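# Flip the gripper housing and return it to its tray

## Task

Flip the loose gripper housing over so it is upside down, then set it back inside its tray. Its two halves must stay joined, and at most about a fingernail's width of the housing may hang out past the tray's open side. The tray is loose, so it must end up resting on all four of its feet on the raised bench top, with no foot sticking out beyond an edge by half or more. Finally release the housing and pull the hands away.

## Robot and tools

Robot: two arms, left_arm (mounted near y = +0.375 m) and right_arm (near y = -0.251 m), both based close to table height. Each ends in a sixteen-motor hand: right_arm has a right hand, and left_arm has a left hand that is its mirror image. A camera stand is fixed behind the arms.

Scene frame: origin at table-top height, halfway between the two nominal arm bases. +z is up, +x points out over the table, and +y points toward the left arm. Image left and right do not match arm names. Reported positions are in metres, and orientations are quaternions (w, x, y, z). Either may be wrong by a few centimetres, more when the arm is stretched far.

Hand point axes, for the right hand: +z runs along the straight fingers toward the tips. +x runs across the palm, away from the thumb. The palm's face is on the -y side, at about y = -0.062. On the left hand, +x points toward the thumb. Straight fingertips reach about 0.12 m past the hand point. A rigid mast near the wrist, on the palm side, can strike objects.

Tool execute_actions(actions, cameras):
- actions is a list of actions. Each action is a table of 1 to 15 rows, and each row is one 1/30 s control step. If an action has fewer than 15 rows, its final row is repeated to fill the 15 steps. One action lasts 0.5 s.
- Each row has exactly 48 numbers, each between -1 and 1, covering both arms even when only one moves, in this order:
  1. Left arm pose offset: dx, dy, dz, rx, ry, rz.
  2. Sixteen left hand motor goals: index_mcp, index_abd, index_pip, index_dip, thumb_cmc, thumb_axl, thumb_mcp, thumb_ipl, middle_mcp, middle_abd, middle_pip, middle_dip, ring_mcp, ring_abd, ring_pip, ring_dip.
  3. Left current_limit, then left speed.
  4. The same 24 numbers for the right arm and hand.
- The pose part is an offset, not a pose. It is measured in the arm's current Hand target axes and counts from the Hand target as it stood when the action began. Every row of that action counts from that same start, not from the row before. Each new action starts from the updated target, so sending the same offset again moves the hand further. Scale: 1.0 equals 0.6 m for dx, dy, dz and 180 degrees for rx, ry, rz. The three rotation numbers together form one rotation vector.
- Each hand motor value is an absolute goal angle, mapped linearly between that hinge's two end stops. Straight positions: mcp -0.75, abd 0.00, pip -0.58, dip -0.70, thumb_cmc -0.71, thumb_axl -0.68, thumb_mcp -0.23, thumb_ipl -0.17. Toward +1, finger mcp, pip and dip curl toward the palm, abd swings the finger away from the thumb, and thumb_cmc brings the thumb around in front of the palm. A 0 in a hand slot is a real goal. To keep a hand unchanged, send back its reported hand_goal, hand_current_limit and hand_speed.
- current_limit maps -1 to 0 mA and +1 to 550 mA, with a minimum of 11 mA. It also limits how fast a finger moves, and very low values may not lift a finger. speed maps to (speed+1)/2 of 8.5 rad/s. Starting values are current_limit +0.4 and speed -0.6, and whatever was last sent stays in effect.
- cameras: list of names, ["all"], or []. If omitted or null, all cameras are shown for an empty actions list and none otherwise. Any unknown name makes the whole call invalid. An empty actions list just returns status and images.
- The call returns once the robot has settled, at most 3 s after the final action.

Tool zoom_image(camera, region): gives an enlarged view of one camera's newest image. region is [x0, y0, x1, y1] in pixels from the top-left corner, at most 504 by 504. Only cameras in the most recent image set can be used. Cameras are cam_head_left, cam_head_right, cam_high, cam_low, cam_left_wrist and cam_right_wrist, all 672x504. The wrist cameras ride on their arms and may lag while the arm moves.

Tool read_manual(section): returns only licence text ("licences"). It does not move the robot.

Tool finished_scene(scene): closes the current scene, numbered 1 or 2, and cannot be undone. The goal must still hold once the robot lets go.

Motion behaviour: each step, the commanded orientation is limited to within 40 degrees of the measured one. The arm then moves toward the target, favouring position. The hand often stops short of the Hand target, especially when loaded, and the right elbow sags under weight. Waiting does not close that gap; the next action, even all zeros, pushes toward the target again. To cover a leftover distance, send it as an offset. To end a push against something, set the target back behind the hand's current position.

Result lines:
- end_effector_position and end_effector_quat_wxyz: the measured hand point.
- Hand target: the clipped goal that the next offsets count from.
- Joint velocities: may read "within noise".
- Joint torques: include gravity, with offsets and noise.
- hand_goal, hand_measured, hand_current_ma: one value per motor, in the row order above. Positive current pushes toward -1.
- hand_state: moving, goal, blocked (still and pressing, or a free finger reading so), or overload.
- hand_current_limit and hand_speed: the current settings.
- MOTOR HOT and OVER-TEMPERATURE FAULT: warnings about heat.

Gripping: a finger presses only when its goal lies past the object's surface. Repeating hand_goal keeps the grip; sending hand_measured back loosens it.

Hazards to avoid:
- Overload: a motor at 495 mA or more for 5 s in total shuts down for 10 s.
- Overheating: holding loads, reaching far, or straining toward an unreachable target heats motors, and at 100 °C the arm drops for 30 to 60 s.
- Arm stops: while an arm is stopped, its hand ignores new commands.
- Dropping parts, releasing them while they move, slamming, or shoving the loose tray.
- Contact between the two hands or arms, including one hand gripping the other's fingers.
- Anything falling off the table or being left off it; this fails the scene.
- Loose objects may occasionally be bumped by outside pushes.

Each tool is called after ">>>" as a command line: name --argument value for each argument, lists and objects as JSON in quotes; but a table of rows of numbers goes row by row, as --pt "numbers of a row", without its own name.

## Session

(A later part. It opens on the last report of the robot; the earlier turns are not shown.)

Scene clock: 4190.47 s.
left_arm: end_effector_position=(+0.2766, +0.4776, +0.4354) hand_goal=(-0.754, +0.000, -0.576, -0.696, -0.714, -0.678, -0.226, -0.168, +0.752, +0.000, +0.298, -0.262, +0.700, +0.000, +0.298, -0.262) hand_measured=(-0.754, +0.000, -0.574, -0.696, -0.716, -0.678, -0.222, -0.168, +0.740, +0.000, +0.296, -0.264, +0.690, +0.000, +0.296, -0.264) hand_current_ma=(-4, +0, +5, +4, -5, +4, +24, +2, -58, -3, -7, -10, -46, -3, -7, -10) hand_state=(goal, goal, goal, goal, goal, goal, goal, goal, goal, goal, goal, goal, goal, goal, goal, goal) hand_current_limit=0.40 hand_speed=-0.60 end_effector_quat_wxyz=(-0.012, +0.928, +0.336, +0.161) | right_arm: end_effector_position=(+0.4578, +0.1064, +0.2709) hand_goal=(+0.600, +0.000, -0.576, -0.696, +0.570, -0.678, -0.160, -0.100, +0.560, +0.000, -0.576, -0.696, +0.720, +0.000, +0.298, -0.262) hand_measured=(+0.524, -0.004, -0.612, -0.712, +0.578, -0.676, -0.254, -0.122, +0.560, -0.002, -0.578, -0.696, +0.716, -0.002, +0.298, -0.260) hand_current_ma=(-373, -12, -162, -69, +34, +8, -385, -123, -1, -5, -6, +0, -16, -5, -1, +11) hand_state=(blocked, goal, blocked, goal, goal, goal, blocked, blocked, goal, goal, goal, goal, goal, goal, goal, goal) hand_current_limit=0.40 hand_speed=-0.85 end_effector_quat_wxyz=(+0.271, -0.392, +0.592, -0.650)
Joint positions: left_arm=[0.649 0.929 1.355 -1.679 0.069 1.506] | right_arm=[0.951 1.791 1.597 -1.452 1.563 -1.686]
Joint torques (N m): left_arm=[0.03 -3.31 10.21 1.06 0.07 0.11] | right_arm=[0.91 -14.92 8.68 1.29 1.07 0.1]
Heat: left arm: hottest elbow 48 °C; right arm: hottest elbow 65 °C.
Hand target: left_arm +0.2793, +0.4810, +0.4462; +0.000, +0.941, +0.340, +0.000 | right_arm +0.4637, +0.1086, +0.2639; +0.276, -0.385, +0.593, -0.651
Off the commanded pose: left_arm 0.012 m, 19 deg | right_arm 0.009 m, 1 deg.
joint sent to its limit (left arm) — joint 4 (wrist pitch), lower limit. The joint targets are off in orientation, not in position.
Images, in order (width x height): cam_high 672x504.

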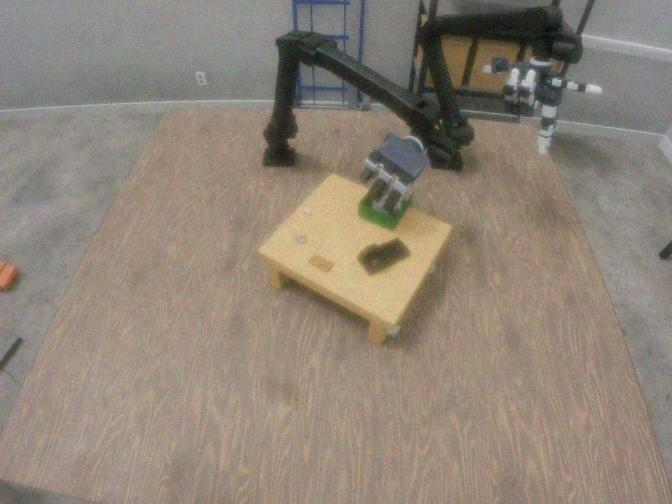

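>>> execute_actions --actions '[[[0,0,0,0,0,0,-0.754,0,-0.576,-0.696,-0.714,-0.678,-0.226,-0.168,0.753,0,0.299,-0.261,0.7,0,0.299,-0.261,0.4,-0.6,-0.0022,0.0124,0,0,0,0,0.6,0,-0.576,-0.696,0.57,-0.678,-0.16,-0.1,0.53,0,-0.576,-0.696,0.72,0,0.299,-0.261,0.4,-0.85]],[[0,0,0,0,0,0,-0.754,0,-0.576,-0.696,-0.714,-0.678,-0.226,-0.168,0.753,0,0.299,-0.261,0.7,0,0.299,-0.261,0.4,-0.6,0,0,0,0,0,0,0.525,0,-0.576,-0.696,0.57,-0.678,-0.25,-0.1,0.52,0,-0.576,-0.696,0.72,0,0.299,-0.261,0.4,-0.9]],[[0,0,0,0,0,0,-0.754,0,-0.576,-0.696,-0.714,-0.678,-0.226,-0.168,0.753,0,0.299,-0.261,0.7,0,0.299,-0.261,0.4,-0.6,0,0,0,0,0,0,0.51,0,-0.576,-0.696,0.57,-0.678,-0.34,-0.1,0.52,0,-0.576,-0.696,0.72,0,0.299,-0.261,0.4,-0.9]],[[0,0,0,0,0,0,-0.754,0,-0.576,-0.696,-0.714,-0.678,-0.226,-0.168,0.753,0,0.299,-0.261,0.7,0,0.299,-0.261,0.4,-0.6,0,0,0,0,0,0,0.5,0,-0.576,-0.696,0.57,-0.678,-0.42,-0.1,0.52,0,-0.576,-0.696,0.72,0,0.299,-0.261,0.4,-0.85]]]' --cameras '["cam_high"]'

>>> zoom_image --camera "cam_high" --region '[365, 180, 415, 230]'

Scene clock: 4211.20 s.
left_arm: end_effector_position=(+0.2766, +0.4776, +0.4354) hand_goal=(-0.754, +0.000, -0.576, -0.696, -0.714, -0.678, -0.226, -0.168, +0.752, +0.000, +0.298, -0.262, +0.700, +0.000, +0.298, -0.262) hand_measured=(-0.754, +0.000, -0.574, -0.696, -0.716, -0.678, -0.222, -0.168, +0.740, +0.000, +0.296, -0.264, +0.690, +0.000, +0.296, -0.264) hand_current_ma=(-4, +0, +5, +4, -5, +4, +24, +2, -58, -3, -7, -10, -46, -3, -7, -10) hand_state=(goal, goal, goal, goal, goal, goal, goal, goal, goal, goal, goal, goal, goal, goal, goal, goal) hand_current_limit=0.40 hand_speed=-0.60 end_effector_quat_wxyz=(-0.012, +0.928, +0.336, +0.161) | right_arm: end_effector_position=(+0.4580, +0.1069, +0.2683) hand_goal=(+0.500, +0.000, -0.576, -0.696, +0.570, -0.678, -0.420, -0.100, +0.520, +0.000, -0.576, -0.696, +0.720, +0.000, +0.298, -0.262) hand_measured=(+0.504, -0.004, -0.580, -0.698, +0.570, -0.676, -0.416, -0.102, +0.536, +0.004, -0.574, -0.696, +0.716, -0.002, +0.298, -0.260) hand_current_ma=(+13, -11, -11, -11, +3, +8, +21, -11, +76, +16, +8, +1, -16, -5, -1, +11) hand_state=(goal, goal, goal, goal, goal, goal, goal, goal, goal, goal, goal, goal, goal, goal, goal, goal) hand_current_limit=0.40 hand_speed=-0.85 end_effector_quat_wxyz=(+0.273, -0.390, +0.593, -0.649)
Joint positions: left_arm=[0.649 0.929 1.355 -1.679 0.069 1.506] | right_arm=[0.951 1.791 1.59 -1.44 1.563 -1.685]
Joint torques (N m): left_arm=[-0.15 -3.02 10.26 0.94 0.08 0.15] | right_arm=[0.21 -15.03 8.1 1.18 1.03 0.1]
Heat: left arm: hottest elbow 48 °C; right arm: hottest elbow 61 °C.
Hand target: left_arm +0.2793, +0.4810, +0.4462; +0.000, +0.941, +0.340, +0.000 | right_arm +0.4637, +0.1086, +0.2562; +0.276, -0.385, +0.593, -0.651
Off the commanded pose: left_arm 0.012 m, 19 deg | right_arm 0.013 m, 1 deg.
joint sent to its limit (left arm) — joint 4 (wrist pitch), lower limit. The joint targets are off in orientation, not in position.
Images, in order (width x height): cam_high 672x504.

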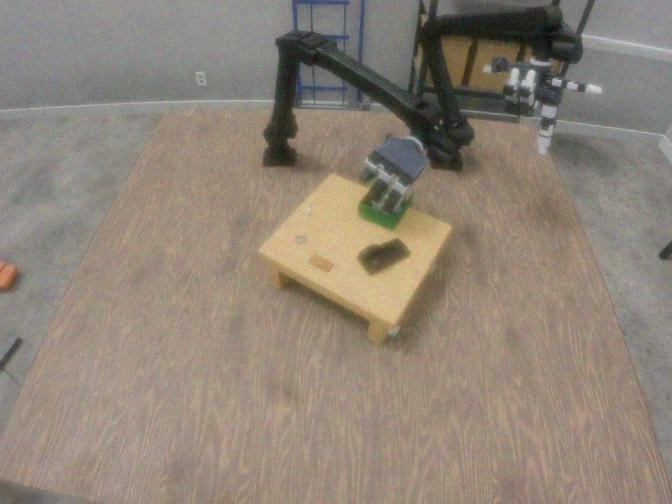

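Scaled by 10.080 from the camera's 672x504 image, which has a finer 960x720 frame.

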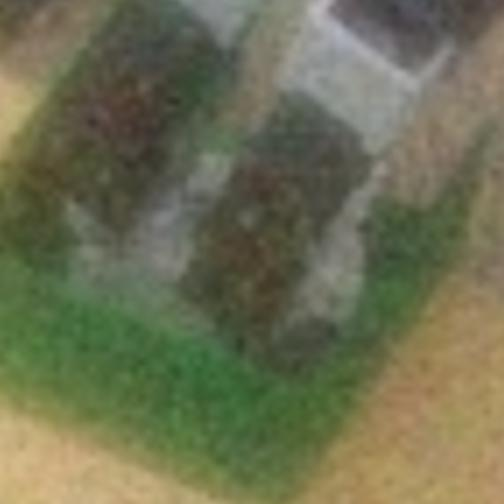

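>>> execute_actions --actions '[[[0,0,0,0,0,0,-0.754,0,-0.576,-0.696,-0.714,-0.678,-0.226,-0.168,0.753,0,0.299,-0.261,0.7,0,0.299,-0.261,0.4,-0.6,0.0117,-0.0657,0,0,0,0,0.5,0,-0.576,-0.696,0.57,-0.678,-0.42,-0.1,0.52,0,-0.576,-0.696,0.72,0,0.299,-0.261,0.4,-0.85]],[[0,0,0,0,0,0,-0.754,0,-0.576,-0.696,-0.714,-0.678,-0.226,-0.168,0.753,0,0.299,-0.261,0.7,0,0.299,-0.261,0.4,-0.6,0.0117,-0.0657,0,0,0,0,0.48,0,-0.576,-0.696,0.57,-0.678,-0.42,-0.1,0.48,0,-0.576,-0.696,0.72,0,0.299,-0.261,0.4,-0.85]],[[0,0,0,0,0,0,-0.754,0,-0.576,-0.696,-0.714,-0.678,-0.226,-0.168,0.753,0,0.299,-0.261,0.7,0,0.299,-0.261,0.4,-0.6,0.0117,-0.0657,0,0,0,0,0.48,0,-0.576,-0.696,0.57,-0.678,-0.42,-0.1,0.48,0,-0.576,-0.696,0.72,0,0.299,-0.261,0.4,-0.85]]]' --cameras '["cam_high"]'

>>> zoom_image --camera "cam_high" --region '[365, 180, 415, 230]'

Scene clock: 4222.50 s.
left_arm: end_effector_position=(+0.2766, +0.4776, +0.4354) hand_goal=(-0.754, +0.000, -0.576, -0.696, -0.714, -0.678, -0.226, -0.168, +0.752, +0.000, +0.298, -0.262, +0.700, +0.000, +0.298, -0.262) hand_measured=(-0.754, +0.000, -0.574, -0.696, -0.716, -0.678, -0.222, -0.168, +0.740, +0.000, +0.296, -0.264, +0.690, +0.000, +0.296, -0.264) hand_current_ma=(-4, +0, +5, +4, -5, +4, +24, +2, -58, -3, -7, -10, -46, -3, -7, -10) hand_state=(goal, goal, goal, goal, goal, goal, goal, goal, goal, goal, goal, goal, goal, goal, goal, goal) hand_current_limit=0.40 hand_speed=-0.60 end_effector_quat_wxyz=(-0.012, +0.928, +0.336, +0.161) | right_arm: end_effector_position=(+0.4592, +0.1087, +0.3467) hand_goal=(+0.480, +0.000, -0.576, -0.696, +0.570, -0.678, -0.420, -0.100, +0.480, +0.000, -0.576, -0.696, +0.720, +0.000, +0.298, -0.262) hand_measured=(+0.484, -0.004, -0.578, -0.698, +0.570, -0.676, -0.416, -0.102, +0.486, +0.002, -0.574, -0.696, +0.716, -0.002, +0.298, -0.260) hand_current_ma=(+18, -11, -9, -10, +1, +8, +21, -11, +22, +4, +8, +1, -16, -5, -1, +11) hand_state=(goal, goal, goal, goal, goal, goal, goal, goal, goal, goal, goal, goal, goal, goal, goal, goal) hand_current_limit=0.40 hand_speed=-0.85 end_effector_quat_wxyz=(-0.264, +0.400, -0.587, +0.653)
Joint positions: left_arm=[0.649 0.929 1.355 -1.679 0.069 1.506] | right_arm=[0.951 1.758 1.752 -1.516 1.563 -1.834]
Joint torques (N m): left_arm=[-0.21 -2.96 10.28 0.96 0.08 0.13] | right_arm=[-0.09 -18.02 13.76 0.24 1.13 -0.29]
Heat: left arm: hottest elbow 48 °C; right arm: hottest elbow 62 °C.
Hand target: left_arm +0.2793, +0.4810, +0.4462; +0.000, +0.941, +0.340, +0.000 | right_arm +0.4636, +0.1084, +0.3765; -0.276, +0.385, -0.593, +0.651
Off the commanded pose: left_arm 0.012 m, 19 deg | right_arm 0.030 m, 2 deg.
joint sent to its limit (left arm) — joint 4 (wrist pitch), lower limit. The joint targets are off in orientation, not in position.
joint sent to its limit (right arm) — joint 5 (wrist yaw), upper limit. The joint targets still meet the commanded pose.
Images, in order (width x height): cam_high 672x504.

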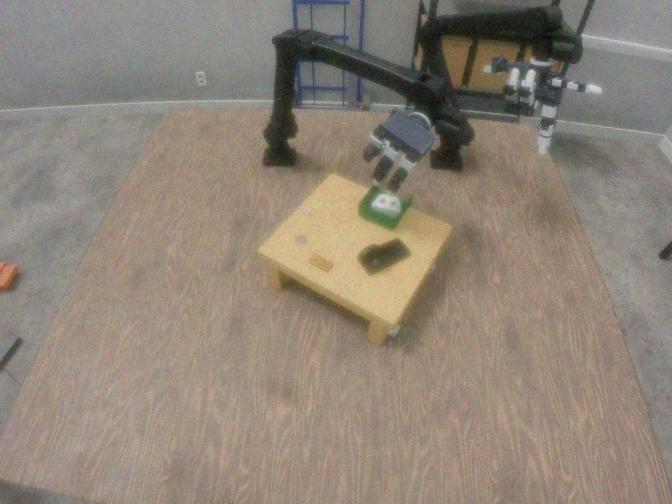

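Scaled by 10.080 from the camera's 672x504 image, which has a finer 960x720 frame.

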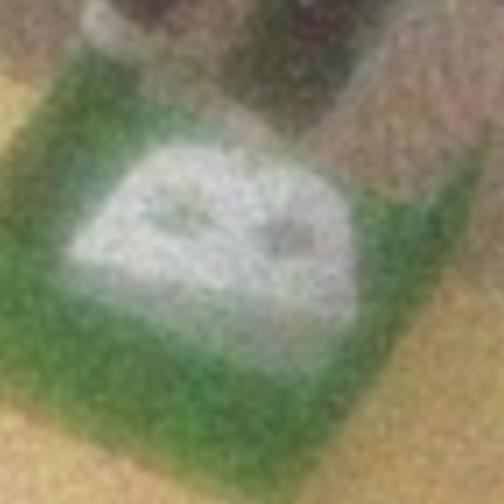

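>>> execute_actions --actions '[[[0,0,0,0,0,0,-0.754,0,-0.576,-0.696,-0.714,-0.678,-0.226,-0.168,0.753,0,0.299,-0.261,0.7,0,0.299,-0.261,0.4,-0.6,0.0612,0.0108,0.0358,-0.0019,0.0109,0,0.48,0,-0.576,-0.696,0.57,-0.678,-0.42,-0.1,0.48,0,-0.576,-0.696,0.72,0,0.299,-0.261,0.4,-0.85]],[[0,0,0,0,0,0,-0.754,0,-0.576,-0.696,-0.714,-0.678,-0.226,-0.168,0.753,0,0.299,-0.261,0.7,0,0.299,-0.261,0.4,-0.6,0.06,0.0107,0.0382,-0.0019,0.0109,0,0.48,0,-0.576,-0.696,0.57,-0.678,-0.42,-0.1,0.48,0,-0.576,-0.696,0.72,0,0.299,-0.261,0.4,-0.85]],[[0,0,0,0,0,0,-0.754,0,-0.576,-0.696,-0.714,-0.678,-0.226,-0.168,0.753,0,0.299,-0.261,0.7,0,0.299,-0.261,0.4,-0.6,0.0673,0.0118,0.0403,-0.0029,0.0164,0,0.48,0,-0.576,-0.696,0.57,-0.678,-0.42,-0.1,0.48,0,-0.576,-0.696,0.72,0,0.299,-0.261,0.4,-0.85]],[[0,0,0,0,0,0,-0.754,0,-0.576,-0.696,-0.714,-0.678,-0.226,-0.168,0.753,0,0.299,-0.261,0.7,0,0.299,-0.261,0.4,-0.6,0.0652,0.0115,0.0438,-0.0029,0.0164,0,0.48,0,-0.576,-0.696,0.57,-0.678,-0.42,-0.1,0.48,0,-0.576,-0.696,0.72,0,0.299,-0.261,0.4,-0.85]],[[0,0,0,0,0,0,-0.754,0,-0.576,-0.696,-0.714,-0.678,-0.226,-0.168,0.753,0,0.299,-0.261,0.7,0,0.299,-0.261,0.4,-0.6,0.0805,0.0142,0.0505,-0.0053,0.0301,0,0.48,0,-0.576,-0.696,0.57,-0.678,-0.42,-0.1,0.48,0,-0.576,-0.696,0.72,0,0.299,-0.261,0.4,-0.85]],[[0,0,0,0,0,0,-0.754,0,-0.576,-0.696,-0.714,-0.678,-0.226,-0.168,0.753,0,0.299,-0.261,0.7,0,0.299,-0.261,0.4,-0.6,0.0753,0.0133,0.0582,-0.0053,0.0301,0,0.48,0,-0.576,-0.696,0.57,-0.678,-0.42,-0.1,0.48,0,-0.576,-0.696,0.72,0,0.299,-0.261,0.4,-0.85]]]' --cameras '["cam_high", "cam_head_left", "cam_head_right", "cam_low"]'

>>> zoom_image --camera "cam_head_left" --region '[230, 240, 310, 320]'

>>> zoom_image --camera "cam_high" --region '[360, 175, 415, 230]'

>>> zoom_image --camera "cam_head_right" --region '[230, 240, 310, 320]'

Scene clock: 4254.17 s.
left_arm: end_effector_position=(+0.2766, +0.4776, +0.4354) hand_goal=(-0.754, +0.000, -0.576, -0.696, -0.714, -0.678, -0.226, -0.168, +0.752, +0.000, +0.298, -0.262, +0.700, +0.000, +0.298, -0.262) hand_measured=(-0.754, +0.000, -0.574, -0.696, -0.716, -0.678, -0.222, -0.168, +0.740, +0.000, +0.296, -0.264, +0.690, +0.000, +0.296, -0.264) hand_current_ma=(-4, +0, +5, +4, -5, +4, +24, +2, -58, -3, -7, -10, -46, -3, -7, -10) hand_state=(goal, goal, goal, goal, goal, goal, goal, goal, goal, goal, goal, goal, goal, goal, goal, goal) hand_current_limit=0.40 hand_speed=-0.60 end_effector_quat_wxyz=(-0.012, +0.928, +0.336, +0.161) | right_arm: end_effector_position=(+0.4222, -0.1827, +0.3707) hand_goal=(+0.480, +0.000, -0.576, -0.696, +0.570, -0.678, -0.420, -0.100, +0.480, +0.000, -0.576, -0.696, +0.720, +0.000, +0.298, -0.262) hand_measured=(+0.482, -0.004, -0.578, -0.698, +0.568, -0.676, -0.418, -0.102, +0.482, +0.002, -0.574, -0.696, +0.716, -0.002, +0.298, -0.260) hand_current_ma=(+6, -11, -7, -9, -4, +8, +10, -9, +8, +3, +8, +1, -15, -5, -1, +11) hand_state=(goal, goal, goal, goal, goal, goal, goal, goal, goal, goal, goal, goal, goal, goal, goal, goal) hand_current_limit=0.40 hand_speed=-0.85 end_effector_quat_wxyz=(+0.141, -0.271, +0.656, -0.690)
Joint positions: left_arm=[0.649 0.929 1.355 -1.679 0.069 1.506] | right_arm=[0.562 1.306 1.301 -1.518 1.563 -1.808]
Joint torques (N m): left_arm=[-0.38 -3.37 10.32 0.95 0.08 0.11] | right_arm=[1.79 -9.99 9.06 0.81 1.19 -0.06]
Heat: left arm: hottest elbow 48 °C; right arm: hottest elbow 71 °C.
Hand target: left_arm +0.2793, +0.4810, +0.4462; +0.000, +0.941, +0.340, +0.000 | right_arm +0.4207, -0.1847, +0.3762; +0.153, -0.271, +0.654, -0.690
Off the commanded pose: left_arm 0.012 m, 19 deg | right_arm 0.006 m, 1 deg.
joint sent to its limit (left arm) — joint 4 (wrist pitch), lower limit. The joint targets are off in orientation, not in position.
joint sent to its limit (right arm) — joint 5 (wrist yaw), upper limit. The joint targets still meet the commanded pose.
Images, in order (width x height): cam_head_left 672x504, cam_head_right 672x504, cam_high 672x504, cam_low 672x504.

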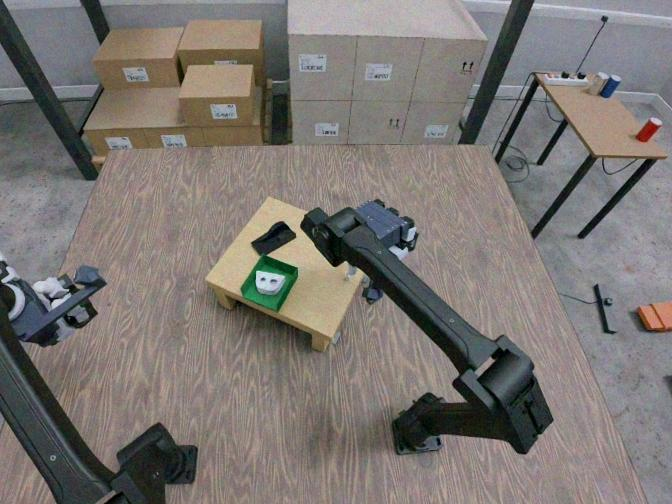

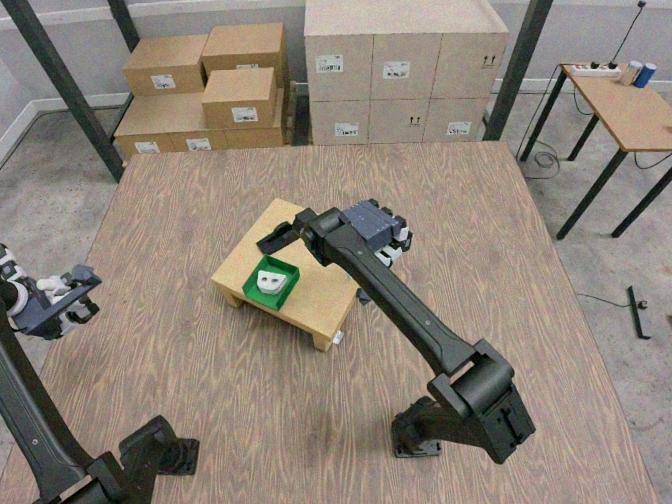

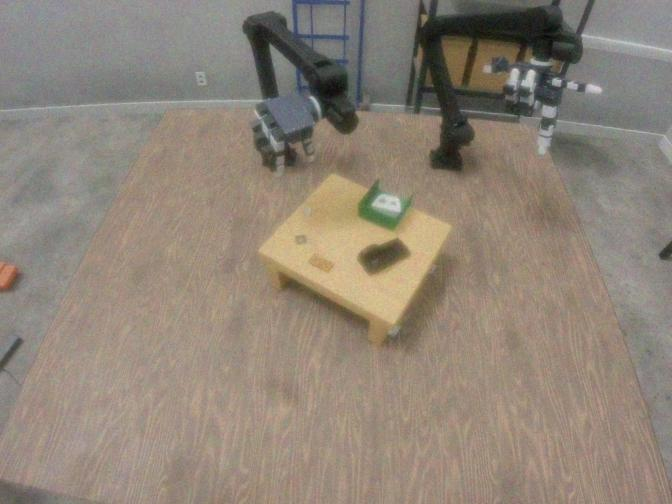

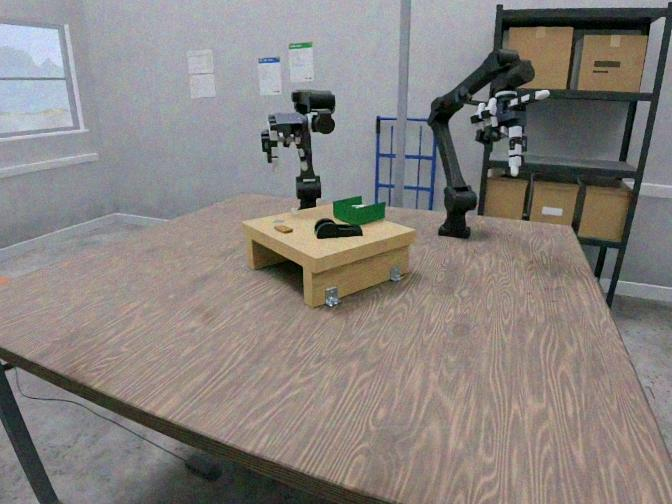

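Scaled by 6.300 from the camera's 672x504 image, which has a finer 960x720 frame.

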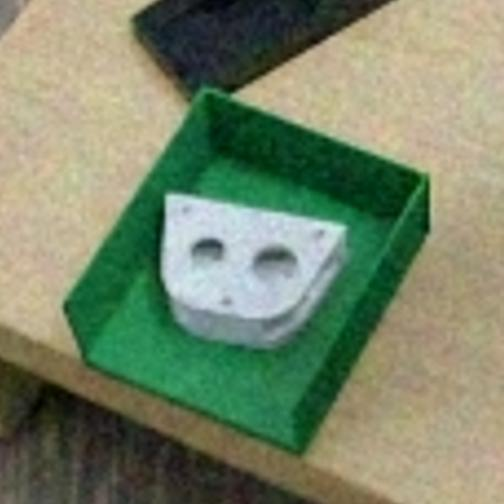

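Scaled by 9.164 from the camera's 672x504 image, which has a finer 960x720 frame.

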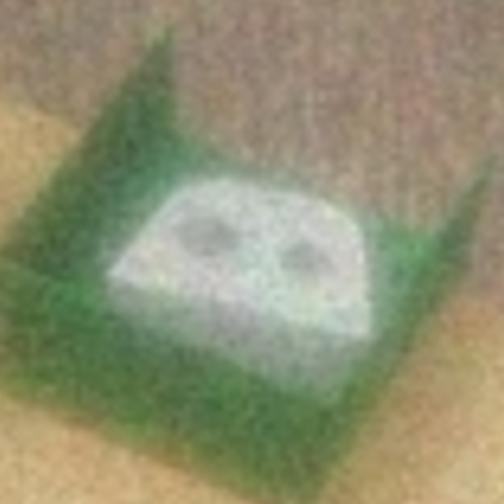

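Scaled by 6.300 from the camera's 672x504 image, which has a finer 960x720 frame.

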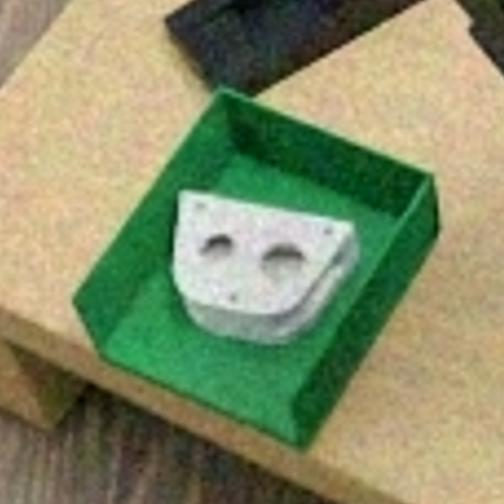

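>>> execute_actions --actions '[[[-0.0458,0.0743,0.0055,0,0,0.0289,-0.754,0,-0.576,-0.696,-0.714,-0.678,-0.226,-0.168,0.753,0,0.299,-0.261,0.7,0,0.299,-0.261,0.4,-0.6,0.0822,0.0145,0.0582,-0.0077,0.0438,0,0.48,0,-0.576,-0.696,0.57,-0.678,-0.42,-0.1,0.48,0,-0.576,-0.696,0.72,0,0.299,-0.261,0.4,-0.85]],[[-0.0388,0.078,0.0055,0,0,0.0289,-0.754,0,-0.576,-0.696,-0.714,-0.678,-0.226,-0.168,0.753,0,0.299,-0.261,0.7,0,0.299,-0.261,0.4,-0.6,0.0733,0.013,0.0692,-0.0077,0.0438,0,0.48,0,-0.576,-0.696,0.57,-0.678,-0.42,-0.1,0.48,0,-0.576,-0.696,0.72,0,0.299,-0.261,0.4,-0.85]],[[-0.0317,0.0813,0.0055,0,0,0.0289,-0.754,0,-0.576,-0.696,-0.714,-0.678,-0.226,-0.168,0.753,0,0.299,-0.261,0.7,0,0.299,-0.261,0.4,-0.6,0.05,0.0088,0.05,0,0,0,0.48,0,-0.576,-0.696,0.57,-0.678,-0.42,-0.1,0.48,0,-0.576,-0.696,0.72,0,0.299,-0.261,0.4,-0.85]],[[-0.0242,0.0838,0.0055,0,0,0.0289,-0.754,0,-0.576,-0.696,-0.714,-0.678,-0.226,-0.168,0.753,0,0.299,-0.261,0.7,0,0.299,-0.261,0.4,-0.6,0,0,0,0,0,0,0.48,0,-0.576,-0.696,0.57,-0.678,-0.42,-0.1,0.48,0,-0.576,-0.696,0.72,0,0.299,-0.261,0.4,-0.85]],[[-0.0165,0.0857,0.0055,0,0,0.0289,-0.754,0,-0.576,-0.696,-0.714,-0.678,-0.226,-0.168,0.753,0,0.299,-0.261,0.7,0,0.299,-0.261,0.4,-0.6,0,0,0,0,0,0,0.48,0,-0.576,-0.696,0.57,-0.678,-0.42,-0.1,0.48,0,-0.576,-0.696,0.72,0,0.299,-0.261,0.4,-0.85]],[[-0.0087,0.0867,0.0055,0,0,0.0289,-0.754,0,-0.576,-0.696,-0.714,-0.678,-0.226,-0.168,0.753,0,0.299,-0.261,0.7,0,0.299,-0.261,0.4,-0.6,0,0,0,0,0,0,0.48,0,-0.576,-0.696,0.57,-0.678,-0.42,-0.1,0.48,0,-0.576,-0.696,0.72,0,0.299,-0.261,0.4,-0.85]],[[-0.0008,0.0872,0.0055,0,0,0.0289,-0.754,0,-0.576,-0.696,-0.714,-0.678,-0.226,-0.168,0.753,0,0.299,-0.261,0.7,0,0.299,-0.261,0.4,-0.6,0,0,0,0,0,0,0.48,0,-0.576,-0.696,0.57,-0.678,-0.42,-0.1,0.48,0,-0.576,-0.696,0.72,0,0.299,-0.261,0.4,-0.85]],[[0.0072,0.0868,0.0055,0,0,0.0289,-0.754,0,-0.576,-0.696,-0.714,-0.678,-0.226,-0.168,0.753,0,0.299,-0.261,0.7,0,0.299,-0.261,0.4,-0.6,0,0,0,0,0,0,0.48,0,-0.576,-0.696,0.57,-0.678,-0.42,-0.1,0.48,0,-0.576,-0.696,0.72,0,0.299,-0.261,0.4,-0.85]]]' --cameras '["cam_high", "cam_head_left"]'

>>> zoom_image --camera "cam_high" --region '[350, 140, 430, 230]'

Scene clock: 4315.97 s.
left_arm: end_effector_position=(+0.3279, +0.0705, +0.4004) hand_goal=(-0.754, +0.000, -0.576, -0.696, -0.714, -0.678, -0.226, -0.168, +0.752, +0.000, +0.298, -0.262, +0.700, +0.000, +0.298, -0.262) hand_measured=(-0.754, +0.000, -0.576, -0.696, -0.716, -0.678, -0.222, -0.168, +0.740, +0.000, +0.296, -0.264, +0.690, +0.000, +0.296, -0.264) hand_current_ma=(-2, +0, +2, +4, -5, +4, +24, +2, -56, -3, -6, -10, -46, -3, -6, -10) hand_state=(goal, goal, goal, goal, goal, goal, goal, goal, goal, goal, goal, goal, goal, goal, goal, goal) hand_current_limit=0.40 hand_speed=-0.60 end_effector_quat_wxyz=(+0.047, +0.997, -0.027, +0.058) | right_arm: end_effector_position=(+0.3642, -0.3334, +0.3711) hand_goal=(+0.480, +0.000, -0.576, -0.696, +0.570, -0.678, -0.420, -0.100, +0.480, +0.000, -0.576, -0.696, +0.720, +0.000, +0.298, -0.262) hand_measured=(+0.482, -0.004, -0.578, -0.698, +0.568, -0.676, -0.418, -0.102, +0.482, +0.000, -0.574, -0.696, +0.716, -0.002, +0.298, -0.260) hand_current_ma=(+6, -11, -5, -9, -4, +8, +7, -9, +7, +3, +8, +1, -13, -5, -1, +10) hand_state=(goal, goal, goal, goal, goal, goal, goal, goal, goal, goal, goal, goal, goal, goal, goal, goal) hand_current_limit=0.40 hand_speed=-0.85 end_effector_quat_wxyz=(+0.035, -0.154, +0.693, -0.703)
Joint positions: left_arm=[-0.566 1.312 1.569 -1.679 0.02 1.05] | right_arm=[0.238 1.138 1.162 -1.527 1.563 -1.808]
Joint torques (N m): left_arm=[-0.67 -9.17 11.74 0.73 0.19 -0.11] | right_arm=[0.5 -7.41 9.21 0.55 1.16 -0.13]
Heat: left arm: hottest elbow 48 °C; right arm: hottest elbow 60 °C.
Hand target: left_arm +0.3376, +0.0665, +0.4196; +0.000, +1.000, -0.017, +0.000 | right_arm +0.3597, -0.3376, +0.3761; +0.055, -0.177, +0.685, -0.705
Off the commanded pose: left_arm 0.022 m, 9 deg | right_arm 0.008 m, 4 deg.
joint sent to its limit (left arm) — joint 4 (wrist pitch), lower limit. The joint targets are off in orientation, not in position.
joint sent to its limit (right arm) — joint 5 (wrist yaw), upper limit. The joint targets are off in orientation, not in position.
Images, in order (width x height): cam_head_left 672x504, cam_high 672x504.

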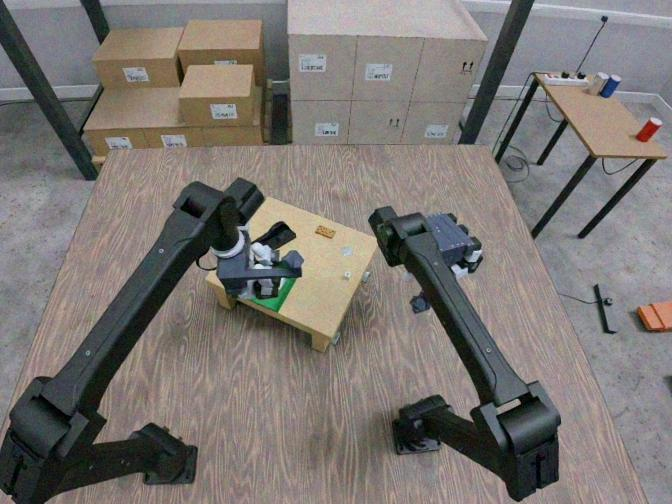

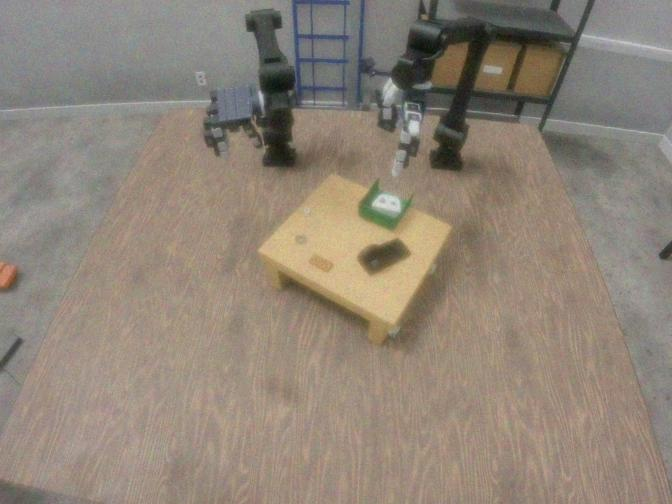

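Scaled by 5.600 from the camera's 672x504 image, which has a finer 960x720 frame.

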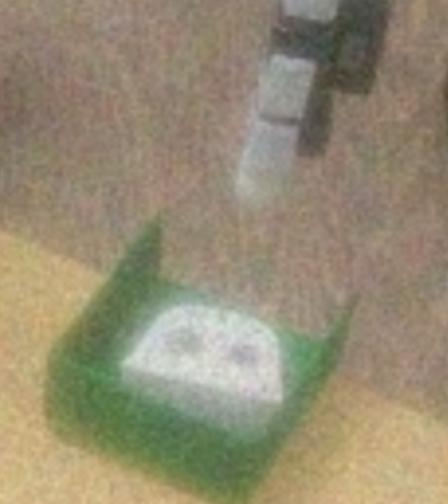

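>>> execute_actions --actions '[[[0,0,0.075,0,0,0,-0.754,0,-0.576,-0.696,-0.714,-0.678,-0.226,-0.168,0.753,0,0.299,-0.261,0.7,0,0.299,-0.261,0.4,-0.6,0,0,0,0,0,0,0.48,0,-0.576,-0.696,0.57,-0.678,-0.42,-0.1,0.48,0,-0.576,-0.696,0.72,0,0.299,-0.261,0.4,-0.85]],[[0,0,0.075,0,0,0,-0.754,0,-0.576,-0.696,-0.714,-0.678,-0.226,-0.168,0.753,0,0.299,-0.261,0.7,0,0.299,-0.261,0.4,-0.6,0,0,0,0,0,0,0.48,0,-0.576,-0.696,0.57,-0.678,-0.42,-0.1,0.48,0,-0.576,-0.696,0.72,0,0.299,-0.261,0.4,-0.85]]]' --cameras '["cam_high"]'

>>> zoom_image --camera "cam_high" --region '[350, 160, 420, 230]'

Scene clock: 4325.93 s.
left_arm: end_effector_position=(+0.3350, +0.0706, +0.3334) hand_goal=(-0.754, +0.000, -0.576, -0.696, -0.714, -0.678, -0.226, -0.168, +0.752, +0.000, +0.298, -0.262, +0.700, +0.000, +0.298, -0.262) hand_measured=(-0.754, +0.000, -0.576, -0.696, -0.716, -0.678, -0.222, -0.168, +0.740, +0.000, +0.296, -0.264, +0.690, +0.000, +0.296, -0.264) hand_current_ma=(-2, +0, +2, +4, -5, +4, +24, +2, -56, -3, -6, -10, -46, -3, -6, -10) hand_state=(goal, goal, goal, goal, goal, goal, goal, goal, goal, goal, goal, goal, goal, goal, goal, goal) hand_current_limit=0.40 hand_speed=-0.60 end_effector_quat_wxyz=(+0.000, +1.000, -0.020, +0.001) | right_arm: end_effector_position=(+0.3642, -0.3334, +0.3711) hand_goal=(+0.480, +0.000, -0.576, -0.696, +0.570, -0.678, -0.420, -0.100, +0.480, +0.000, -0.576, -0.696, +0.720, +0.000, +0.298, -0.262) hand_measured=(+0.482, -0.004, -0.578, -0.698, +0.568, -0.676, -0.418, -0.102, +0.482, +0.000, -0.574, -0.696, +0.716, -0.002, +0.298, -0.260) hand_current_ma=(+6, -11, -5, -9, -4, +8, +7, -9, +7, +3, +8, +1, -13, -5, -1, +10) hand_state=(goal, goal, goal, goal, goal, goal, goal, goal, goal, goal, goal, goal, goal, goal, goal, goal) hand_current_limit=0.40 hand_speed=-0.85 end_effector_quat_wxyz=(+0.035, -0.154, +0.693, -0.703)
Joint positions: left_arm=[-0.568 1.391 1.501 -1.679 -0.001 1.035] | right_arm=[0.238 1.138 1.162 -1.527 1.563 -1.808]
Joint torques (N m): left_arm=[-1.44 -10.23 8.24 0.79 -0.02 -0.11] | right_arm=[0.5 -7.36 9.18 0.38 1.22 -0.18]
Heat: left arm: hottest elbow 47 °C; right arm: hottest elbow 61 °C.
Hand target: left_arm +0.3374, +0.0665, +0.3296; +0.000, +1.000, -0.017, +0.000 | right_arm +0.3597, -0.3376, +0.3761; +0.055, -0.177, +0.685, -0.705
Off the commanded pose: left_arm 0.006 m, 0 deg | right_arm 0.008 m, 4 deg.
joint sent to its limit (right arm) — joint 5 (wrist yaw), upper limit. The joint targets are off in orientation, not in position.
Images, in order (width x height): cam_high 672x504.

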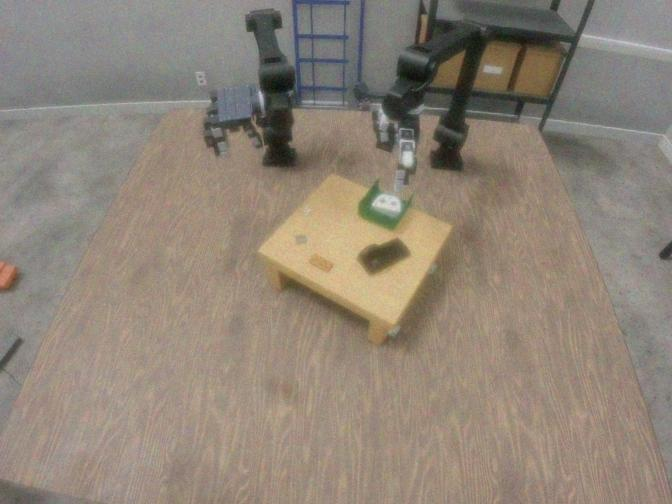

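Scaled by 7.200 from the camera's 672x504 image, which has a finer 960x720 frame.

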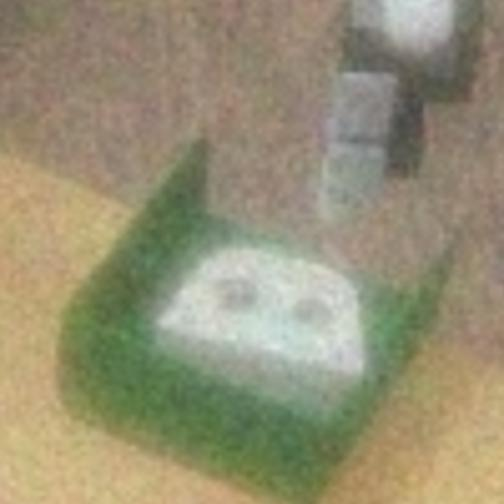

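>>> execute_actions --actions '[[[0,0,0.02,0,0,0,-0.754,0,-0.576,-0.696,-0.714,-0.678,-0.226,-0.168,0.753,0,0.299,-0.261,0.7,0,0.299,-0.261,0.4,-0.6,0,0,0,0,0,0,0.48,0,-0.576,-0.696,0.57,-0.678,-0.42,-0.1,0.48,0,-0.576,-0.696,0.72,0,0.299,-0.261,0.4,-0.85]],[[0.031,0.014,0,0,0,0,-0.754,0,-0.576,-0.696,-0.714,-0.678,-0.226,-0.168,0.753,0,0.299,-0.261,0.7,0,0.299,-0.261,0.4,-0.6,0,0,0,0,0,0,0.48,0,-0.576,-0.696,0.57,-0.678,-0.42,-0.1,0.48,0,-0.576,-0.696,0.72,0,0.299,-0.261,0.4,-0.85]]]' --cameras '["cam_high"]'

>>> zoom_image --camera "cam_high" --region '[350, 160, 420, 230]'

Scene clock: 4340.80 s.
left_arm: end_effector_position=(+0.3398, +0.0675, +0.3054) hand_goal=(-0.754, +0.000, -0.576, -0.696, -0.714, -0.678, -0.226, -0.168, +0.752, +0.000, +0.298, -0.262, +0.700, +0.000, +0.298, -0.262) hand_measured=(-0.754, +0.004, -0.576, -0.696, -0.716, -0.678, -0.222, -0.168, +0.740, +0.000, +0.296, -0.264, +0.690, +0.000, +0.296, -0.264) hand_current_ma=(-4, +12, -2, +2, -5, +4, +24, +2, -56, -3, -6, -10, -46, -3, -6, -10) hand_state=(goal, goal, goal, goal, goal, goal, goal, goal, goal, goal, goal, goal, goal, goal, goal, goal) hand_current_limit=0.40 hand_speed=-0.60 end_effector_quat_wxyz=(-0.013, +1.000, -0.020, -0.019) | right_arm: end_effector_position=(+0.3642, -0.3334, +0.3711) hand_goal=(+0.480, +0.000, -0.576, -0.696, +0.570, -0.678, -0.420, -0.100, +0.480, +0.000, -0.576, -0.696, +0.720, +0.000, +0.298, -0.262) hand_measured=(+0.482, -0.004, -0.578, -0.698, +0.568, -0.676, -0.418, -0.102, +0.482, +0.000, -0.574, -0.696, +0.716, -0.002, +0.298, -0.260) hand_current_ma=(+6, -11, -5, -9, -4, +8, +7, -9, +7, +3, +8, +1, -13, -5, -1, +10) hand_state=(goal, goal, goal, goal, goal, goal, goal, goal, goal, goal, goal, goal, goal, goal, goal, goal) hand_current_limit=0.40 hand_speed=-0.85 end_effector_quat_wxyz=(+0.035, -0.154, +0.693, -0.703)
Joint positions: left_arm=[-0.568 1.431 1.476 -1.66 -0.001 1.035] | right_arm=[0.238 1.138 1.162 -1.527 1.563 -1.808]
Joint torques (N m): left_arm=[-0.62 -10.93 11.47 1.22 0.01 -0.04] | right_arm=[0.73 -7.59 9.26 0.34 1.17 -0.18]
Heat: left arm: hottest elbow 46 °C; right arm: hottest elbow 61 °C.
Hand target: left_arm +0.3557, +0.0575, +0.3176; +0.000, +1.000, -0.017, +0.000 | right_arm +0.3597, -0.3376, +0.3761; +0.055, -0.177, +0.685, -0.705
Off the commanded pose: left_arm 0.023 m, 3 deg | right_arm 0.008 m, 4 deg.
joint sent to its limit (right arm) — joint 5 (wrist yaw), upper limit. The joint targets are off in orientation, not in position.
Images, in order (width x height): cam_high 672x504.

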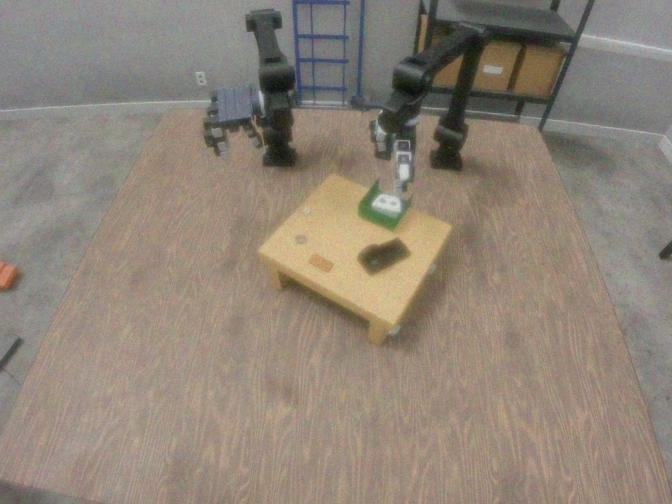

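Scaled by 7.200 from the camera's 672x504 image, which has a finer 960x720 frame.

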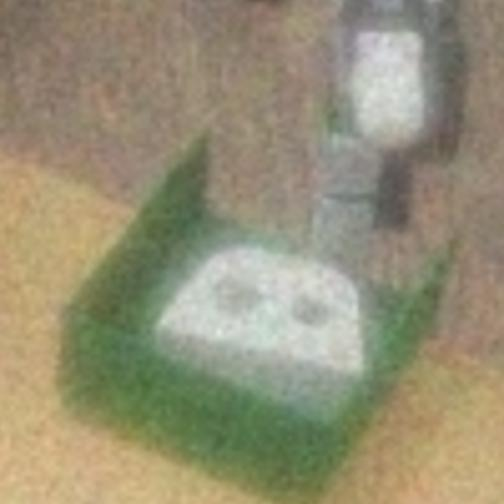

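>>> execute_actions --actions '[[[0,0,-0.02,0,0,0,-0.754,0,-0.576,-0.696,-0.714,-0.678,-0.226,-0.168,0.753,0,0.299,-0.261,0.7,0,0.299,-0.261,0.4,-0.6,0,0,0,0,0,0,0.48,0,-0.576,-0.696,0.57,-0.678,-0.42,-0.1,0.48,0,-0.576,-0.696,0.72,0,0.299,-0.261,0.4,-0.85]]]' --cameras '["cam_high"]'

>>> zoom_image --camera "cam_high" --region '[350, 160, 420, 230]'

Scene clock: 4352.10 s.
left_arm: end_effector_position=(+0.3450, +0.0641, +0.3194) hand_goal=(-0.754, +0.000, -0.576, -0.696, -0.714, -0.678, -0.226, -0.168, +0.752, +0.000, +0.298, -0.262, +0.700, +0.000, +0.298, -0.262) hand_measured=(-0.754, +0.004, -0.576, -0.696, -0.716, -0.678, -0.222, -0.168, +0.740, +0.000, +0.296, -0.264, +0.690, +0.000, +0.296, -0.264) hand_current_ma=(-4, +12, -2, +2, -5, +4, +24, +2, -56, -3, -6, -10, -46, -3, -6, -10) hand_state=(goal, goal, goal, goal, goal, goal, goal, goal, goal, goal, goal, goal, goal, goal, goal, goal) hand_current_limit=0.40 hand_speed=-0.60 end_effector_quat_wxyz=(-0.005, +1.000, -0.020, -0.008) | right_arm: end_effector_position=(+0.3642, -0.3334, +0.3711) hand_goal=(+0.480, +0.000, -0.576, -0.696, +0.570, -0.678, -0.420, -0.100, +0.480, +0.000, -0.576, -0.696, +0.720, +0.000, +0.298, -0.262) hand_measured=(+0.482, -0.004, -0.578, -0.698, +0.568, -0.676, -0.418, -0.102, +0.482, +0.000, -0.574, -0.696, +0.716, -0.002, +0.298, -0.260) hand_current_ma=(+6, -11, -5, -9, -4, +8, +7, -9, +7, +3, +8, +1, -13, -5, -1, +10) hand_state=(goal, goal, goal, goal, goal, goal, goal, goal, goal, goal, goal, goal, goal, goal, goal, goal) hand_current_limit=0.40 hand_speed=-0.85 end_effector_quat_wxyz=(+0.035, -0.154, +0.693, -0.703)
Joint positions: left_arm=[-0.568 1.432 1.509 -1.667 -0.001 1.035] | right_arm=[0.238 1.138 1.162 -1.527 1.563 -1.808]
Joint torques (N m): left_arm=[-0.44 -10.52 11.37 0.25 0 -0.06] | right_arm=[1.08 -7.88 9.2 0.42 1.17 -0.21]
Heat: left arm: hottest elbow 47 °C; right arm: hottest elbow 61 °C.
Hand target: left_arm +0.3558, +0.0574, +0.3296; +0.000, +1.000, -0.017, +0.000 | right_arm +0.3597, -0.3376, +0.3761; +0.055, -0.177, +0.685, -0.705
Off the commanded pose: left_arm 0.016 m, 1 deg | right_arm 0.008 m, 4 deg.
joint sent to its limit (right arm) — joint 5 (wrist yaw), upper limit. The joint targets are off in orientation, not in position.
Images, in order (width x height): cam_high 672x504.

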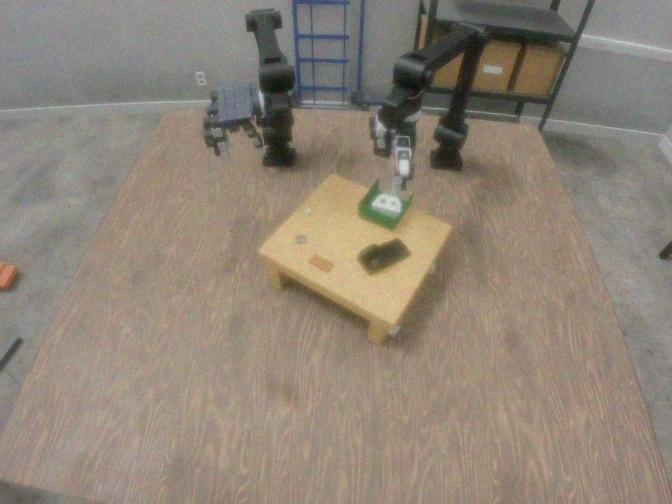

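Scaled by 7.200 from the camera's 672x504 image, which has a finer 960x720 frame.

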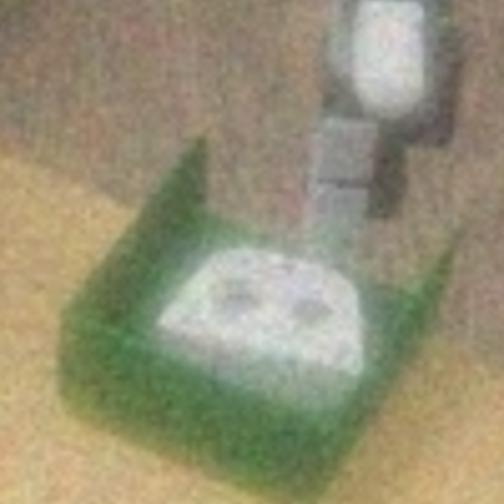

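>>> execute_actions --actions '[[[0.031,0.0145,0,0,0,0,-0.754,0,-0.576,-0.696,-0.714,-0.678,-0.226,-0.168,0.753,0,0.299,-0.261,0.7,0,0.299,-0.261,0.4,-0.6,0,0,0,0,0,0,0.48,0,-0.576,-0.696,0.57,-0.678,-0.42,-0.1,0.48,0,-0.576,-0.696,0.72,0,0.299,-0.261,0.4,-0.85]]]' --cameras '["cam_high"]'

>>> zoom_image --camera "cam_high" --region '[350, 160, 420, 230]'

Scene clock: 4359.23 s.
left_arm: end_effector_position=(+0.3617, +0.0533, +0.3186) hand_goal=(-0.754, +0.000, -0.576, -0.696, -0.714, -0.678, -0.226, -0.168, +0.752, +0.000, +0.298, -0.262, +0.700, +0.000, +0.298, -0.262) hand_measured=(-0.754, +0.004, -0.576, -0.696, -0.716, -0.678, -0.222, -0.168, +0.740, +0.000, +0.296, -0.264, +0.690, +0.000, +0.296, -0.264) hand_current_ma=(-4, +12, -2, +2, -5, +4, +24, +2, -56, -3, -6, -10, -46, -3, -6, -10) hand_state=(goal, goal, goal, goal, goal, goal, goal, goal, goal, goal, goal, goal, goal, goal, goal, goal) hand_current_limit=0.40 hand_speed=-0.60 end_effector_quat_wxyz=(-0.006, +1.000, -0.020, -0.009) | right_arm: end_effector_position=(+0.3642, -0.3334, +0.3711) hand_goal=(+0.480, +0.000, -0.576, -0.696, +0.570, -0.678, -0.420, -0.100, +0.480, +0.000, -0.576, -0.696, +0.720, +0.000, +0.298, -0.262) hand_measured=(+0.482, -0.004, -0.578, -0.698, +0.568, -0.676, -0.418, -0.102, +0.482, +0.000, -0.574, -0.696, +0.716, -0.002, +0.298, -0.260) hand_current_ma=(+6, -11, -5, -9, -4, +8, +7, -9, +7, +3, +8, +1, -13, -5, -1, +10) hand_state=(goal, goal, goal, goal, goal, goal, goal, goal, goal, goal, goal, goal, goal, goal, goal, goal) hand_current_limit=0.40 hand_speed=-0.85 end_effector_quat_wxyz=(+0.035, -0.154, +0.693, -0.703)
Joint positions: left_arm=[-0.568 1.486 1.565 -1.671 -0.001 1.035] | right_arm=[0.238 1.138 1.162 -1.527 1.563 -1.808]
Joint torques (N m): left_arm=[-0.03 -11.58 11.73 0.25 0 -0.03] | right_arm=[0.85 -7.53 9.31 0.39 1.15 -0.21]
Heat: left arm: hottest elbow 47 °C; right arm: hottest elbow 61 °C.
Hand target: left_arm +0.3740, +0.0482, +0.3296; +0.000, +1.000, -0.017, +0.000 | right_arm +0.3597, -0.3376, +0.3761; +0.055, -0.177, +0.685, -0.705
Off the commanded pose: left_arm 0.017 m, 1 deg | right_arm 0.008 m, 4 deg.
joint sent to its limit (right arm) — joint 5 (wrist yaw), upper limit. The joint targets are off in orientation, not in position.
Images, in order (width x height): cam_high 672x504.

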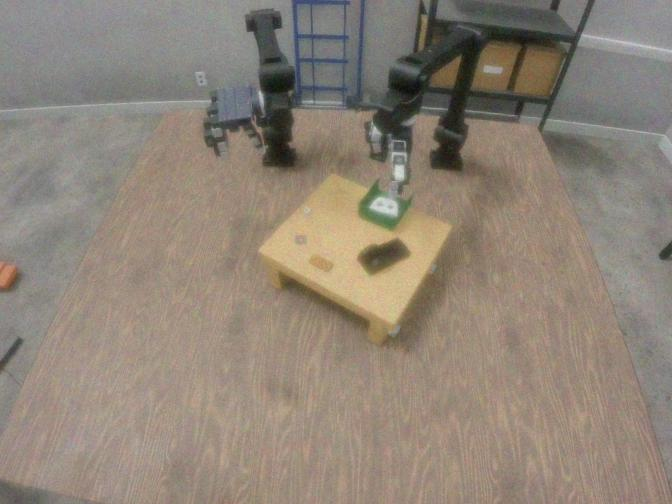

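Scaled by 7.200 from the camera's 672x504 image, which has a finer 960x720 frame.

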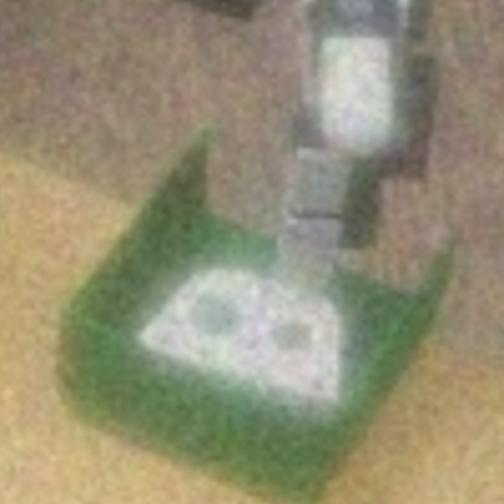

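>>> execute_actions --actions '[]' --cameras '["cam_head_left", "cam_high", "cam_head_right"]'

>>> zoom_image --camera "cam_high" --region '[360, 185, 405, 230]'

>>> zoom_image --camera "cam_head_right" --region '[225, 235, 315, 325]'

Scene clock: 4366.07 s.
left_arm: end_effector_position=(+0.3617, +0.0533, +0.3186) hand_goal=(-0.754, +0.000, -0.576, -0.696, -0.714, -0.678, -0.226, -0.168, +0.752, +0.000, +0.298, -0.262, +0.700, +0.000, +0.298, -0.262) hand_measured=(-0.754, +0.004, -0.576, -0.696, -0.716, -0.678, -0.222, -0.168, +0.740, +0.000, +0.296, -0.264, +0.690, +0.000, +0.296, -0.264) hand_current_ma=(-4, +12, -2, +2, -5, +4, +24, +2, -56, -3, -6, -10, -46, -3, -6, -10) hand_state=(goal, goal, goal, goal, goal, goal, goal, goal, goal, goal, goal, goal, goal, goal, goal, goal) hand_current_limit=0.40 hand_speed=-0.60 end_effector_quat_wxyz=(-0.006, +1.000, -0.020, -0.009) | right_arm: end_effector_position=(+0.3642, -0.3334, +0.3711) hand_goal=(+0.480, +0.000, -0.576, -0.696, +0.570, -0.678, -0.420, -0.100, +0.480, +0.000, -0.576, -0.696, +0.720, +0.000, +0.298, -0.262) hand_measured=(+0.482, -0.004, -0.578, -0.698, +0.568, -0.676, -0.418, -0.102, +0.482, +0.000, -0.574, -0.696, +0.716, -0.002, +0.298, -0.260) hand_current_ma=(+6, -11, -5, -9, -4, +8, +7, -9, +7, +3, +8, +1, -13, -5, -1, +10) hand_state=(goal, goal, goal, goal, goal, goal, goal, goal, goal, goal, goal, goal, goal, goal, goal, goal) hand_current_limit=0.40 hand_speed=-0.85 end_effector_quat_wxyz=(+0.035, -0.154, +0.693, -0.703)
Joint positions: left_arm=[-0.568 1.486 1.565 -1.671 -0.001 1.035] | right_arm=[0.238 1.138 1.162 -1.527 1.563 -1.808]
Joint velocities: within noise
Joint torques (N m): left_arm=[-0.32 -11.22 11.7 0.23 -0.02 0] | right_arm=[1.08 -7.36 9.39 0.29 1.18 -0.16]
Heat: left arm: hottest elbow 47 °C; right arm: hottest elbow 61 °C.
Hand target: left_arm +0.3740, +0.0482, +0.3296; +0.000, +1.000, -0.017, +0.000 | right_arm +0.3597, -0.3376, +0.3761; +0.055, -0.177, +0.685, -0.705
Off the commanded pose: left_arm 0.017 m, 1 deg | right_arm 0.008 m, 4 deg.
Images, in order (width x height): cam_head_left 672x504, cam_head_right 672x504, cam_high 672x504.

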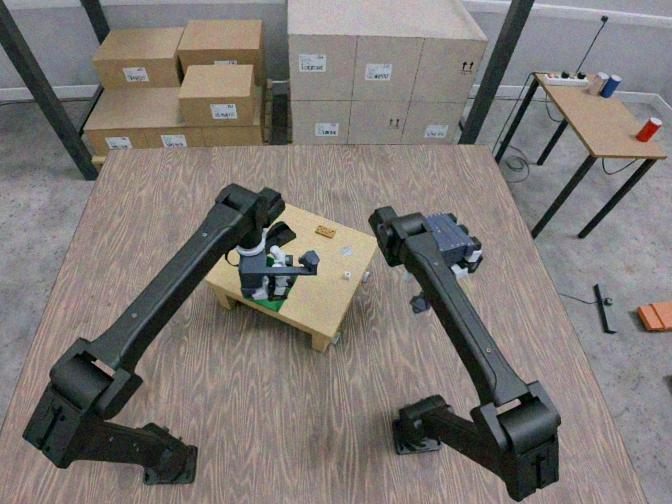

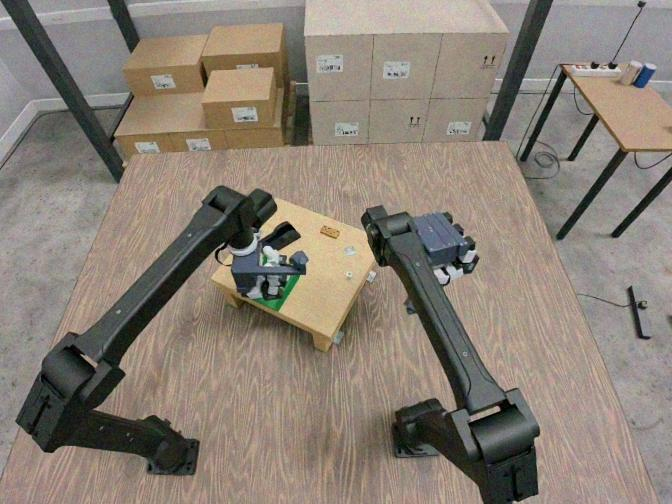

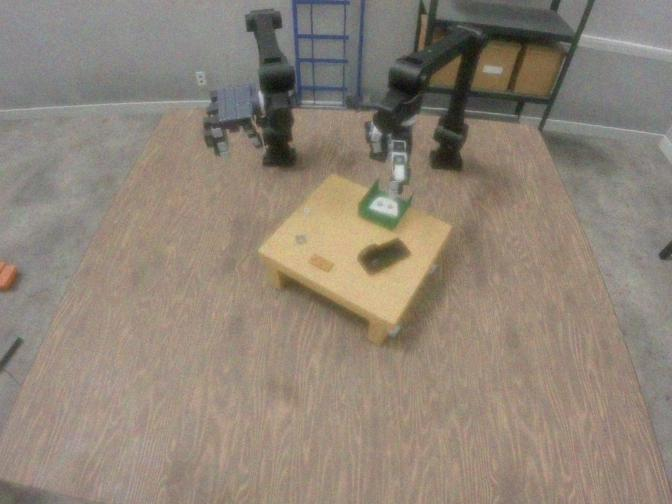

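Scaled by 11.200 from the camera's 672x504 image, which has a finer 960x720 frame.

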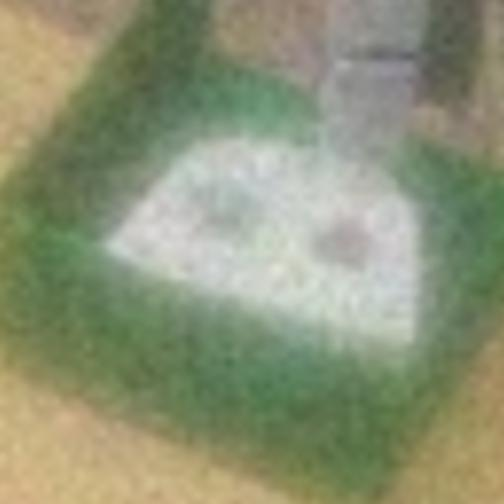

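Scaled by 5.600 from the camera's 672x504 image, which has a finer 960x720 frame.

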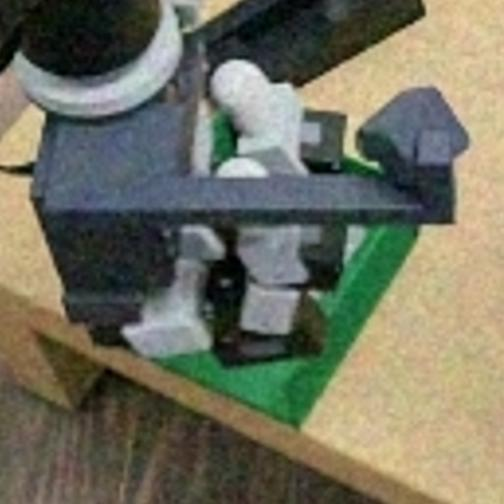

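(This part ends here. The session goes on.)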